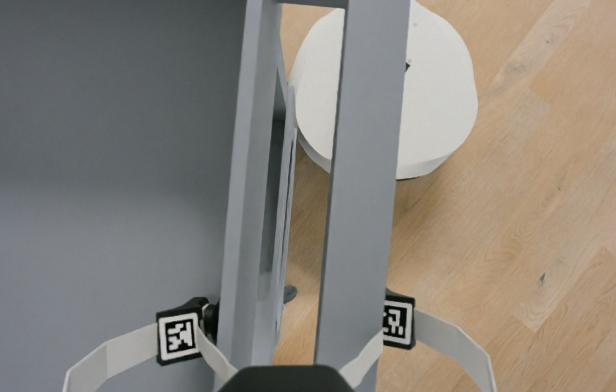

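Request:
move(blocking=false, r1={"base":{"translate_m":-0.44,"strafe_m":-0.46},"contact_limits":{"translate_m":0.6},"joints":{"wrist_yaw_rad":-0.1},"speeds":{"wrist_yaw_rad":0.14},"pace":"slow"}, cameras=[])

Request:
wait(seconds=8, cameras=["r1_head_camera","r1_wrist_camera","r1_head_right_camera"])

Scene clock: 1121.10 s.
move: r1 moving
r1.base_odometry: x=-1.783 y=-0.455 heading=+1.101
r1.turned_by_wheels: +0.002
r1.turned_by_imu: +0.002
r1.base_tilt: forward=-1.6 right=+1.2
r1.lidar_m: 0.25 1.01 1.71 1.86 2.14 3.52 - 3.38 1.10 1.05 0.30 0.25
r1.base_status: translate_m moving; strafe_m moving
r1.joint_positions: lift_m=+0.906 arm_m=+0.237 wrist_yaw_rad=-1.004 wrist_pitch_rad=+1.574 wrist_roll_rad=+1.570 gripper_m=+0.001
r1.joint_status: wrist_yaw_rad moving
r1.measured_speeds: translate_m=-0.035 strafe_m=-0.037 rotate_rad=+0.002 lift_m=+0.000 arm_m=+0.000 wrist_yaw_rad=+0.122 wrist_pitch_rad=+0.015 wrist_roll_rad=+0.000
r1.motor_effort: lift_m=+11(11) arm_m=-4(4) wheel_0=+22(23) wheel_1=-7(10) wheel_2=+14(15)
r1.servo_current: wrist_yaw_rad=117(117) wrist_pitch_rad=46(52) wrist_roll_rad=46(59) gripper_m=65(65)
r1.contact_limits: lift_m 0.3; translate_m 0.6
r1.hand_pose: x=+0.3337 y=-0.0462 z=+0.7955 quat_wxyz=(+0.197, +0.679, +0.199, -0.679) (m; r1's base frame)
r1.wrist_depth_mm: 221 223 224 224 - 1008 1025 / 223 223 224 788 - 1042 1025 / 223 224 224 798 - 1042 1025 / 223 224 224 1008 - 1025 1025 / 224 224 225 1025 - 1025 1025 / 224 225 189 1008 176 1025 1025 / 224 169 181 1025 172 1025 1042
r2: as last shown
r2.turned_by_imu: +0.002
r2.lidar_m: 0.60 0.70 5.17 2.48 1.30 1.08 1.07 0.80 0.66 0.67 0.73 0.69
r2.motor_effort: lift_m=+19(19) arm_m=-8(8) wheel_0=-3(3) wheel_1=-7(7) wheel_2=+10(11)
r2.servo_current: wrist_yaw_rad=65(78) wrist_pitch_rad=39(46) wrist_roll_rad=59(59) gripper_m=98(104)
r2.contact_limits: translate_m 0.8
r2.hand_pose: x=+0.6208 y=+0.1688 z=+1.0775 quat_wxyz=(+0.903, +0.000, +0.001, +0.430) (m; r2's base frame)
r2.wrist_depth_mm: - - - 166 214 177 - / - - - 166 221 178 160 / - - - 167 223 185 - / - - - 167 224 181 - / - - - 168 227 182 - / - - - 168 179 177 - / - - - - 221 168 -
pictures: none
No camera images: "cameras" was empty.

Scene clock: 1128.23 s.
earlier move: r1 done
r1.base_odometry: x=-1.577 y=-1.044 heading=+1.099
r1.turned_by_wheels: -0.002
r1.turned_by_imu: +0.003
r1.base_tilt: forward=-1.6 right=+1.2
r1.lidar_m: 0.37 0.42 2.26 2.40 2.74 4.57 - 2.78 2.33 0.61 0.63 0.39
r1.base_status: done
r1.joint_positions: lift_m=+0.906 arm_m=+0.237 wrist_yaw_rad=-0.101 wrist_pitch_rad=+1.559 wrist_roll_rad=+1.571 gripper_m=+0.001
r1.joint_status: all done
r1.measured_speeds: all 0
r1.motor_effort: lift_m=+9(11) arm_m=-4(4) wheel_0=+2(28) wheel_1=-3(10) wheel_2=+4(17)
r1.servo_current: wrist_yaw_rad=39(182) wrist_pitch_rad=59(72) wrist_roll_rad=46(65) gripper_m=52(65)
r1.contact_limits: lift_m 0.3; translate_m 0.6
r1.hand_pose: x=+0.4025 y=-0.0873 z=+0.7956 quat_wxyz=(+0.477, +0.527, +0.471, -0.522) (m; r1's base frame)
r1.wrist_depth_mm: 230 229 181 - 1008 1008 1008 / 230 229 228 1008 1025 1025 991 / 230 228 228 1042 1025 1008 991 / 230 229 206 788 809 798 788 / 230 229 213 - 788 788 788 / 230 229 181 - 178 788 778 / 230 171 177 544 991 144 991
r2.base_odometry: x=-2.189 y=+0.457 heading=-2.779
r2.turned_by_wheels: +0.000
r2.turned_by_imu: +0.001
r2.base_tilt: forward=-0.6 right=+0.1
r2.lidar_m: 0.57 0.71 5.16 2.43 1.30 1.08 1.05 0.79 0.66 0.64 0.76 0.67
r2.base_status: not commanded
r2.joint_positions: lift_m=+0.900 arm_m=+0.200 wrist_yaw_rad=+0.889 wrist_pitch_rad=+0.002 wrist_roll_rad=+0.001 gripper_m=-0.029
r2.joint_status: not commanded
r2.measured_speeds: all 0
r2.motor_effort: lift_m=+19(19) arm_m=-8(8) wheel_0=-3(3) wheel_1=-7(7) wheel_2=+10(11)
r2.servo_current: wrist_yaw_rad=65(85) wrist_pitch_rad=39(46) wrist_roll_rad=46(59) gripper_m=104(104)
r2.contact_limits: translate_m 0.8
r2.hand_pose: x=+0.6208 y=+0.1688 z=+1.0775 quat_wxyz=(+0.903, +0.000, +0.001, +0.430) (m; r2's base frame)
r2.wrist_depth_mm: - - - 166 214 176 - / - - - 166 221 178 159 / - - - 166 223 184 - / - - - 168 225 181 - / - - - 168 227 181 - / - - - 168 178 177 - / - - - - 222 168 -
wait: 7.13 of 8 s (r1 has come to rest)
pictures: r1_head_camera, r1_head_right_camera, r1_wrist_camera
Images, in order (width x height): r1_head_camera 420x560, r1_head_right_camera 420x672, r1_wrist_camera 616x392.

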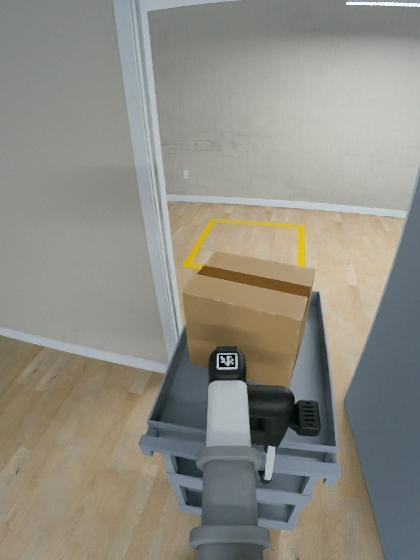

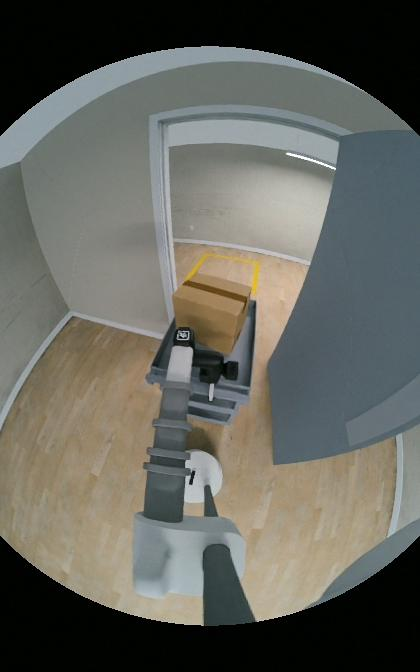

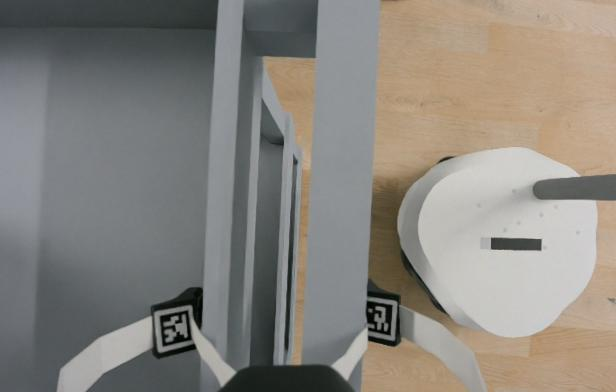

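Request:
move(blocking=false, r1={"base":{"translate_m":0.9,"strafe_m":-0.09},"contact_limits":{"translate_m":0.6},"pace":"slow"}, cameras=[])

Request:
wait(seconds=9.5, cameras=["r1_head_camera","r1_wrist_camera"])

Scene clock: 1142.80 s.
move: r1 moving
r1.base_odometry: x=-1.571 y=-1.034 heading=+1.099
r1.turned_by_wheels: +0.000
r1.turned_by_imu: +0.000
r1.base_tilt: forward=-1.6 right=+1.2
r1.lidar_m: 0.37 0.41 2.28 2.40 2.76 4.58 - 2.79 2.34 0.60 0.63 0.37
r1.base_status: translate_m moving; strafe_m moving
r1.joint_positions: lift_m=+0.906 arm_m=+0.237 wrist_yaw_rad=-0.101 wrist_pitch_rad=+1.561 wrist_roll_rad=+1.571 gripper_m=+0.001
r1.joint_status: not commanded
r1.measured_speeds: translate_m=+0.047 strafe_m=-0.005 rotate_rad=+0.001 lift_m=+0.000 arm_m=+0.000 wrist_yaw_rad=+0.000 wrist_pitch_rad=+0.052 wrist_roll_rad=+0.000
r1.motor_effort: lift_m=+10(10) arm_m=-3(4) wheel_0=+5(6) wheel_1=+3(4) wheel_2=-6(6)
r1.servo_current: wrist_yaw_rad=39(65) wrist_pitch_rad=52(65) wrist_roll_rad=46(65) gripper_m=52(65)
r1.contact_limits: lift_m 0.3; translate_m 0.6
r1.hand_pose: x=+0.4018 y=-0.0873 z=+0.7956 quat_wxyz=(+0.477, +0.527, +0.472, -0.522) (m; r1's base frame)
r1.wrist_depth_mm: 230 228 162 - 1008 1008 1008 / 230 229 229 1042 1025 1008 1008 / 231 229 229 778 1025 1008 1008 / 230 230 229 798 798 778 788 / 229 229 229 798 788 809 788 / 230 229 185 798 178 788 991 / 230 163 200 480 1008 1008 1008
r2: as last shown
r2.turned_by_imu: +0.000
r2.base_tilt: forward=-0.6 right=+0.0
r2.lidar_m: 0.61 0.68 5.17 2.46 1.29 1.06 1.07 0.82 0.66 0.66 0.75 0.69
r2.motor_effort: lift_m=+19(19) arm_m=-7(8) wheel_0=-2(3) wheel_1=-7(7) wheel_2=+10(10)
r2.servo_current: wrist_yaw_rad=65(78) wrist_pitch_rad=46(46) wrist_roll_rad=52(52) gripper_m=104(104)
r2.contact_limits: translate_m 0.8
r2.wrist_depth_mm: - - - 166 213 177 - / - - - 166 221 178 159 / - - - 167 224 185 - / - - - 167 225 180 - / - - - 167 226 181 - / - - - 168 178 178 - / - - - - 221 168 -
pictures: none
No camera images: "cameras" was empty.

Scene clock: 1152.30 s.
earlier move: r1 moving
r1.base_odometry: x=-1.088 y=-0.284 heading=+1.098
r1.turned_by_wheels: -0.001
r1.turned_by_imu: -0.010
r1.base_tilt: forward=-1.6 right=+1.3
r1.lidar_m: 0.38 0.48 0.58 2.28 2.62 4.23 - 0.75 0.56 0.54 0.57 0.36
r1.base_status: translate_m moving; strafe_m moving
r1.joint_positions: lift_m=+0.906 arm_m=+0.237 wrist_yaw_rad=-0.104 wrist_pitch_rad=+1.572 wrist_roll_rad=+1.573 gripper_m=+0.001
r1.joint_status: not commanded
r1.measured_speeds: translate_m=+0.005 strafe_m=-0.001 rotate_rad=+0.000 lift_m=+0.000 arm_m=+0.000 wrist_yaw_rad=+0.000 wrist_pitch_rad=+0.000 wrist_roll_rad=+0.000
r1.motor_effort: lift_m=+10(10) arm_m=+4(4) wheel_0=-4(12) wheel_1=+1(6) wheel_2=-8(14)
r1.servo_current: wrist_yaw_rad=52(72) wrist_pitch_rad=39(72) wrist_roll_rad=59(72) gripper_m=59(65)
r1.contact_limits: lift_m 0.3; translate_m 0.6
r1.hand_pose: x=+0.3985 y=-0.0869 z=+0.7956 quat_wxyz=(+0.472, +0.526, +0.473, -0.526) (m; r1's base frame)
r1.wrist_depth_mm: 228 228 227 229 - - 1025 / 227 228 226 228 1008 1025 1025 / 226 228 228 228 1025 1025 1025 / 226 227 228 1008 - 798 809 / 226 226 227 1008 - 809 798 / 225 226 179 1008 - 820 1008 / 225 226 225 1025 171 1025 1042
r2.base_odometry: x=-2.189 y=+0.457 heading=-2.779
r2.turned_by_wheels: +0.000
r2.turned_by_imu: +0.001
r2.base_tilt: forward=-0.6 right=+0.1
r2.lidar_m: 0.62 0.68 5.17 2.44 1.30 1.08 1.05 0.80 0.67 0.67 0.75 0.66
r2.base_status: not commanded
r2.joint_positions: lift_m=+0.900 arm_m=+0.200 wrist_yaw_rad=+0.889 wrist_pitch_rad=+0.002 wrist_roll_rad=+0.001 gripper_m=-0.029
r2.joint_status: not commanded
r2.measured_speeds: all 0
r2.motor_effort: lift_m=+19(19) arm_m=-8(8) wheel_0=-3(3) wheel_1=-7(7) wheel_2=+10(11)
r2.servo_current: wrist_yaw_rad=72(85) wrist_pitch_rad=46(46) wrist_roll_rad=39(65) gripper_m=98(104)
r2.contact_limits: translate_m 0.8
r2.hand_pose: x=+0.6208 y=+0.1688 z=+1.0775 quat_wxyz=(+0.903, +0.000, +0.001, +0.430) (m; r2's base frame)
r2.wrist_depth_mm: - - - 166 213 176 - / - - - 166 221 179 159 / - - - 167 224 185 - / - - - 167 224 181 - / - - - 168 226 182 - / - - - 168 178 178 - / - - - - 221 168 -
wait: 9.50 s; no rest
pictures: r1_head_camera, r1_wrist_camera
Images, in order (width x height): r1_head_camera 420x560, r1_wrist_camera 616x392.

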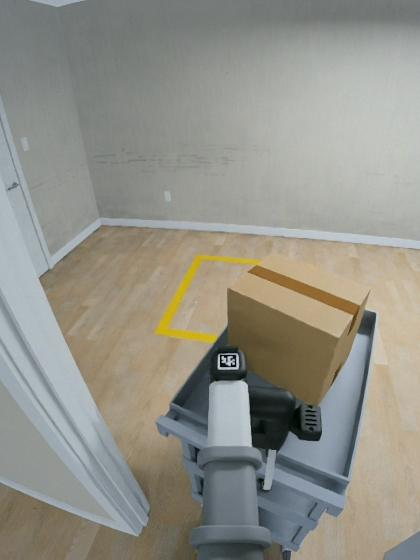

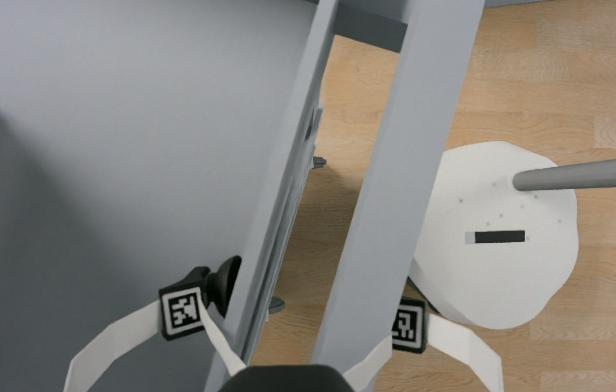

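Request:
move(blocking=false, r1={"base":{"translate_m":-0.05,"strafe_m":-0.2},"contact_limits":{"translate_m":0.5},"joints":{"wrist_yaw_rad":-0.06},"speeds":{"wrist_yaw_rad":0.1},"pace":"slow"}, cameras=[])

Request:
wait(seconds=5, cameras=["r1_head_camera","r1_wrist_camera","r1_head_right_camera"])

Scene clock: 1171.53 s.
earlier move: r1 done
move: r1 moving
r1.base_odometry: x=-1.078 y=-0.292 heading=+1.098
r1.turned_by_wheels: +0.000
r1.turned_by_imu: -0.001
r1.base_tilt: forward=-1.6 right=+1.2
r1.lidar_m: 0.39 0.47 0.56 2.31 2.64 4.31 - 0.76 0.52 0.52 0.56 0.33
r1.base_status: translate_m moving; strafe_m moving
r1.joint_positions: lift_m=+0.906 arm_m=+0.237 wrist_yaw_rad=-0.078 wrist_pitch_rad=+1.572 wrist_roll_rad=+1.574 gripper_m=+0.001
r1.joint_status: wrist_yaw_rad moving
r1.measured_speeds: translate_m=-0.012 strafe_m=-0.048 rotate_rad=+0.003 lift_m=+0.000 arm_m=+0.000 wrist_yaw_rad=+0.018 wrist_pitch_rad=+0.000 wrist_roll_rad=+0.000
r1.motor_effort: lift_m=+9(10) arm_m=+3(4) wheel_0=+6(7) wheel_1=-7(7) wheel_2=-1(8)
r1.servo_current: wrist_yaw_rad=104(143) wrist_pitch_rad=39(46) wrist_roll_rad=65(65) gripper_m=59(59)
r1.contact_limits: lift_m 0.3; translate_m 0.5
r1.hand_pose: x=+0.4007 y=-0.0871 z=+0.7956 quat_wxyz=(+0.479, +0.520, +0.480, -0.520) (m; r1's base frame)
r1.wrist_depth_mm: 224 225 225 226 - - 1042 / 224 225 225 226 1025 - 1025 / 224 225 225 225 1008 1008 1025 / 224 225 224 1008 - 798 798 / 225 224 225 1025 - 798 820 / 224 225 182 1025 175 809 1008 / 224 224 224 1008 173 1025 1025
r2: as last shown
r2.turned_by_imu: +0.003
r2.base_tilt: forward=-0.5 right=+0.0
r2.lidar_m: 0.59 0.67 5.17 2.45 1.30 1.07 1.05 0.80 0.66 0.67 0.76 0.67
r2.motor_effort: lift_m=+19(19) arm_m=-7(8) wheel_0=-3(3) wheel_1=-7(7) wheel_2=+10(11)
r2.servo_current: wrist_yaw_rad=65(72) wrist_pitch_rad=46(46) wrist_roll_rad=46(52) gripper_m=98(98)
r2.contact_limits: translate_m 0.8
r2.wrist_depth_mm: - - - 165 213 176 - / - - - 166 220 179 159 / - - - 167 223 186 - / - - - 167 224 181 - / - - - 167 227 181 - / - - - 168 178 177 - / - - - - 221 167 -
pictures: none
No camera images: "cameras" was empty.

Scene clock: 1174.33 s.
earlier move: r1 done
r1.base_odometry: x=-0.932 y=-0.419 heading=+1.098
r1.turned_by_wheels: +0.000
r1.turned_by_imu: +0.000
r1.base_tilt: forward=-1.6 right=+1.3
r1.lidar_m: 0.37 0.39 0.71 2.51 2.86 4.72 - 0.50 0.35 0.34 0.37 0.40
r1.base_status: done
r1.joint_positions: lift_m=+0.906 arm_m=+0.237 wrist_yaw_rad=-0.060 wrist_pitch_rad=+1.562 wrist_roll_rad=+1.572 gripper_m=+0.001
r1.joint_status: all done
r1.measured_speeds: all 0
r1.motor_effort: lift_m=+10(10) arm_m=-3(4) wheel_0=+4(13) wheel_1=-2(8) wheel_2=+5(8)
r1.servo_current: wrist_yaw_rad=39(143) wrist_pitch_rad=59(59) wrist_roll_rad=46(65) gripper_m=65(65)
r1.contact_limits: lift_m 0.3; translate_m 0.5
r1.hand_pose: x=+0.4053 y=-0.0874 z=+0.7956 quat_wxyz=(+0.487, +0.517, +0.482, -0.513) (m; r1's base frame)
r1.wrist_depth_mm: 229 229 227 - - 535 - / 229 228 228 1008 - 1008 1008 / 230 228 212 1008 - 1025 991 / 229 228 227 1008 - 798 788 / 230 228 227 854 798 788 798 / 229 228 182 - 179 798 798 / 229 170 177 480 991 146 991
r2.base_odometry: x=-2.189 y=+0.457 heading=-2.779
r2.turned_by_wheels: +0.000
r2.turned_by_imu: +0.000
r2.base_tilt: forward=-0.6 right=+0.0
r2.lidar_m: 0.59 0.70 5.15 2.46 1.31 1.08 1.07 0.80 0.67 0.65 0.73 0.68
r2.base_status: not commanded
r2.joint_positions: lift_m=+0.900 arm_m=+0.200 wrist_yaw_rad=+0.889 wrist_pitch_rad=+0.002 wrist_roll_rad=+0.001 gripper_m=-0.029
r2.joint_status: not commanded
r2.measured_speeds: all 0
r2.motor_effort: lift_m=+19(19) arm_m=-8(8) wheel_0=-2(3) wheel_1=-7(7) wheel_2=+10(11)
r2.servo_current: wrist_yaw_rad=72(85) wrist_pitch_rad=39(52) wrist_roll_rad=59(65) gripper_m=98(104)
r2.contact_limits: translate_m 0.8
r2.hand_pose: x=+0.6208 y=+0.1688 z=+1.0775 quat_wxyz=(+0.903, +0.000, +0.001, +0.430) (m; r2's base frame)
r2.wrist_depth_mm: - - - 166 213 176 - / - - - 166 221 179 160 / - - - 167 224 185 - / - - - 167 226 181 - / - - - 167 226 181 - / - - - 168 179 178 - / - - - - 221 168 -
wait: 2.80 of 5 s (r1 has come to rest)
pictures: r1_head_camera, r1_head_right_camera, r1_wrist_camera
Images, in order (width x height): r1_head_camera 420x560, r1_head_right_camera 420x672, r1_wrist_camera 616x392.

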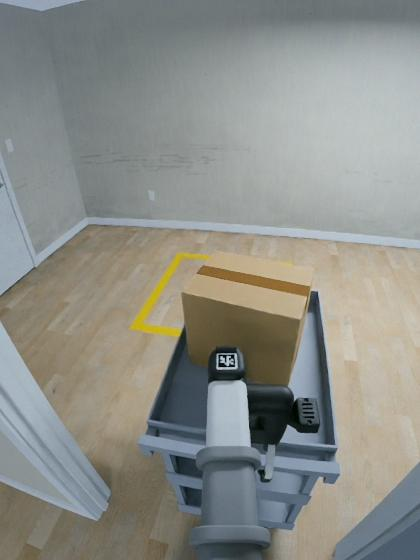

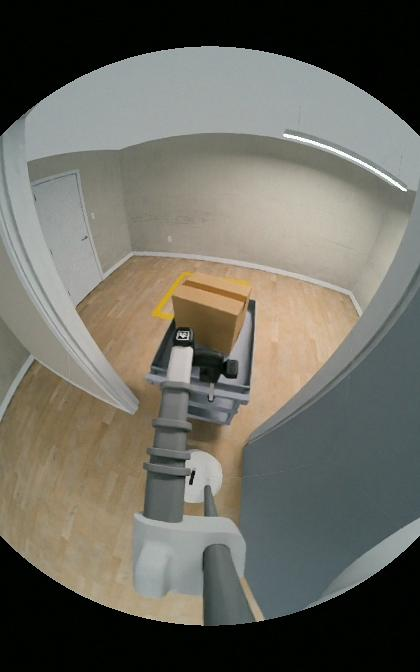

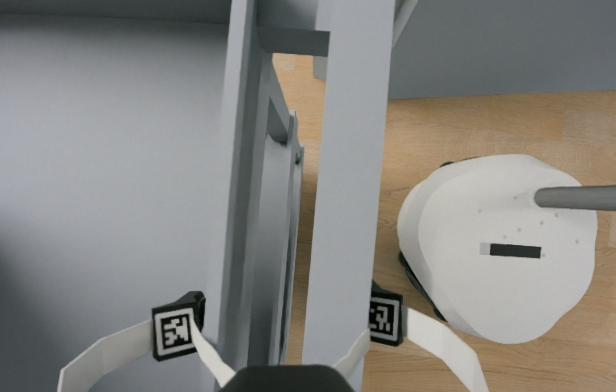

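Request:
move(blocking=false, r1={"base":{"translate_m":0.45,"strafe_m":-0.055},"contact_limits":{"translate_m":0.5},"pace":"slow"}, cameras=[])

Request:
wait(seconds=6, cameras=["r1_head_camera","r1_wrist_camera","r1_head_right_camera"])

Scene clock: 1182.03 s.
move: r1 moving
r1.base_odometry: x=-0.925 y=-0.409 heading=+1.099
r1.turned_by_wheels: +0.000
r1.turned_by_imu: +0.000
r1.base_tilt: forward=-1.7 right=+1.3
r1.lidar_m: 0.37 0.41 0.72 2.50 2.84 4.70 - 0.51 0.35 0.33 0.36 0.38
r1.base_status: translate_m moving; strafe_m moving
r1.joint_positions: lift_m=+0.906 arm_m=+0.237 wrist_yaw_rad=-0.060 wrist_pitch_rad=+1.562 wrist_roll_rad=+1.572 gripper_m=+0.001
r1.joint_status: not commanded
r1.measured_speeds: translate_m=+0.048 strafe_m=-0.006 rotate_rad=-0.002 lift_m=+0.000 arm_m=-0.001 wrist_yaw_rad=+0.000 wrist_pitch_rad=+0.022 wrist_roll_rad=+0.000
r1.motor_effort: lift_m=+10(10) arm_m=-3(4) wheel_0=+8(10) wheel_1=+3(5) wheel_2=-6(6)
r1.servo_current: wrist_yaw_rad=39(59) wrist_pitch_rad=52(59) wrist_roll_rad=52(52) gripper_m=59(59)
r1.contact_limits: lift_m 0.3; translate_m 0.5
r1.hand_pose: x=+0.4050 y=-0.0874 z=+0.7956 quat_wxyz=(+0.487, +0.517, +0.482, -0.513) (m; r1's base frame)
r1.wrist_depth_mm: 229 229 227 - - 549 - / 229 229 229 1042 - 1042 991 / 229 229 228 1008 - 1008 1008 / 229 229 223 1025 - 798 798 / 230 229 228 798 798 788 798 / 229 229 183 1008 179 798 798 / 229 163 181 544 1008 1008 1008
r2: as last shown
r2.turned_by_imu: +0.001
r2.lidar_m: 0.61 0.67 5.18 2.44 1.32 1.08 1.06 0.83 0.66 0.66 0.76 0.68
r2.motor_effort: lift_m=+19(19) arm_m=-7(8) wheel_0=-2(3) wheel_1=-7(7) wheel_2=+10(11)
r2.servo_current: wrist_yaw_rad=65(78) wrist_pitch_rad=39(46) wrist_roll_rad=46(52) gripper_m=91(98)
r2.contact_limits: translate_m 0.8
r2.wrist_depth_mm: - - - 166 213 176 - / - - - 166 220 179 159 / - - - 167 224 185 - / - - - 167 225 181 - / - - - 167 227 181 - / - - - 168 179 177 - / - - - - 221 168 -
pictures: none
No camera images: "cameras" was empty.

Scene clock: 1187.33 s.
earlier move: r1 done
r1.base_odometry: x=-0.678 y=-0.044 heading=+1.098
r1.turned_by_wheels: -0.001
r1.turned_by_imu: -0.005
r1.base_tilt: forward=-1.6 right=+1.3
r1.lidar_m: 0.37 0.42 2.48 0.59 2.78 4.59 1.14 0.45 0.35 0.36 2.54 0.37
r1.base_status: done
r1.joint_positions: lift_m=+0.906 arm_m=+0.237 wrist_yaw_rad=-0.063 wrist_pitch_rad=+1.572 wrist_roll_rad=+1.572 gripper_m=+0.001
r1.joint_status: not commanded
r1.measured_speeds: all 0
r1.motor_effort: lift_m=+10(10) arm_m=+4(4) wheel_0=-2(12) wheel_1=+1(7) wheel_2=-7(13)
r1.servo_current: wrist_yaw_rad=59(72) wrist_pitch_rad=39(65) wrist_roll_rad=52(72) gripper_m=59(65)
r1.contact_limits: lift_m 0.3; translate_m 0.5
r1.hand_pose: x=+0.4022 y=-0.0872 z=+0.7956 quat_wxyz=(+0.484, +0.516, +0.484, -0.516) (m; r1's base frame)
r1.wrist_depth_mm: 229 229 229 224 - 991 707 / 229 229 229 1008 - 1008 - / 229 229 228 1025 - 1025 1008 / 229 227 228 1008 - 809 809 / 229 228 227 1008 - 798 798 / 227 228 181 1025 178 798 1008 / 227 229 227 1008 1025 1025 991
r2.base_odometry: x=-2.189 y=+0.457 heading=-2.779
r2.turned_by_wheels: +0.000
r2.turned_by_imu: +0.001
r2.base_tilt: forward=-0.6 right=+0.1
r2.lidar_m: 0.56 0.69 5.17 2.45 1.29 1.08 1.06 0.82 0.65 0.68 0.74 0.67
r2.base_status: not commanded
r2.joint_positions: lift_m=+0.900 arm_m=+0.200 wrist_yaw_rad=+0.889 wrist_pitch_rad=+0.002 wrist_roll_rad=+0.001 gripper_m=-0.029
r2.joint_status: not commanded
r2.measured_speeds: all 0
r2.motor_effort: lift_m=+19(19) arm_m=-8(8) wheel_0=-2(3) wheel_1=-7(7) wheel_2=+10(11)
r2.servo_current: wrist_yaw_rad=78(91) wrist_pitch_rad=46(46) wrist_roll_rad=59(59) gripper_m=98(104)
r2.contact_limits: translate_m 0.8
r2.hand_pose: x=+0.6208 y=+0.1688 z=+1.0775 quat_wxyz=(+0.903, +0.000, +0.001, +0.430) (m; r2's base frame)
r2.wrist_depth_mm: - - - 165 213 176 - / - - - 166 221 179 160 / - - - 167 224 185 - / - - - 167 224 181 - / - - - 168 227 182 - / - - - 168 178 177 - / - - - - 222 168 -
wait: 5.30 of 6 s (r1 has come to rest)
pictures: r1_head_camera, r1_head_right_camera, r1_wrist_camera
Images, in order (width x height): r1_head_camera 420x560, r1_head_right_camera 420x672, r1_wrist_camera 616x392.

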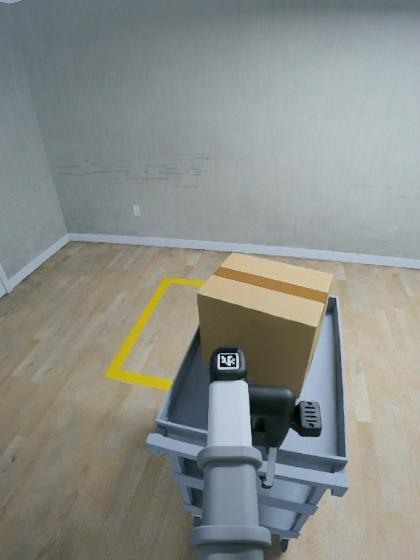

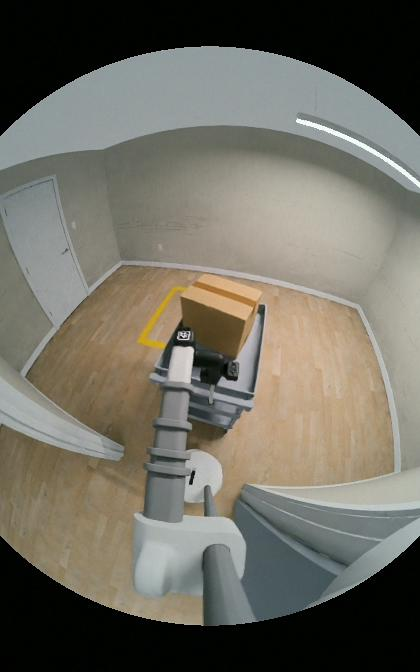

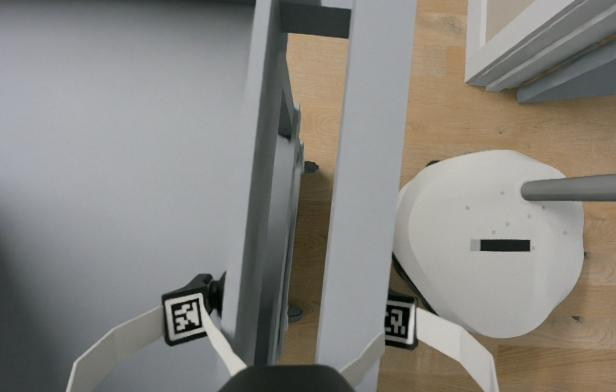

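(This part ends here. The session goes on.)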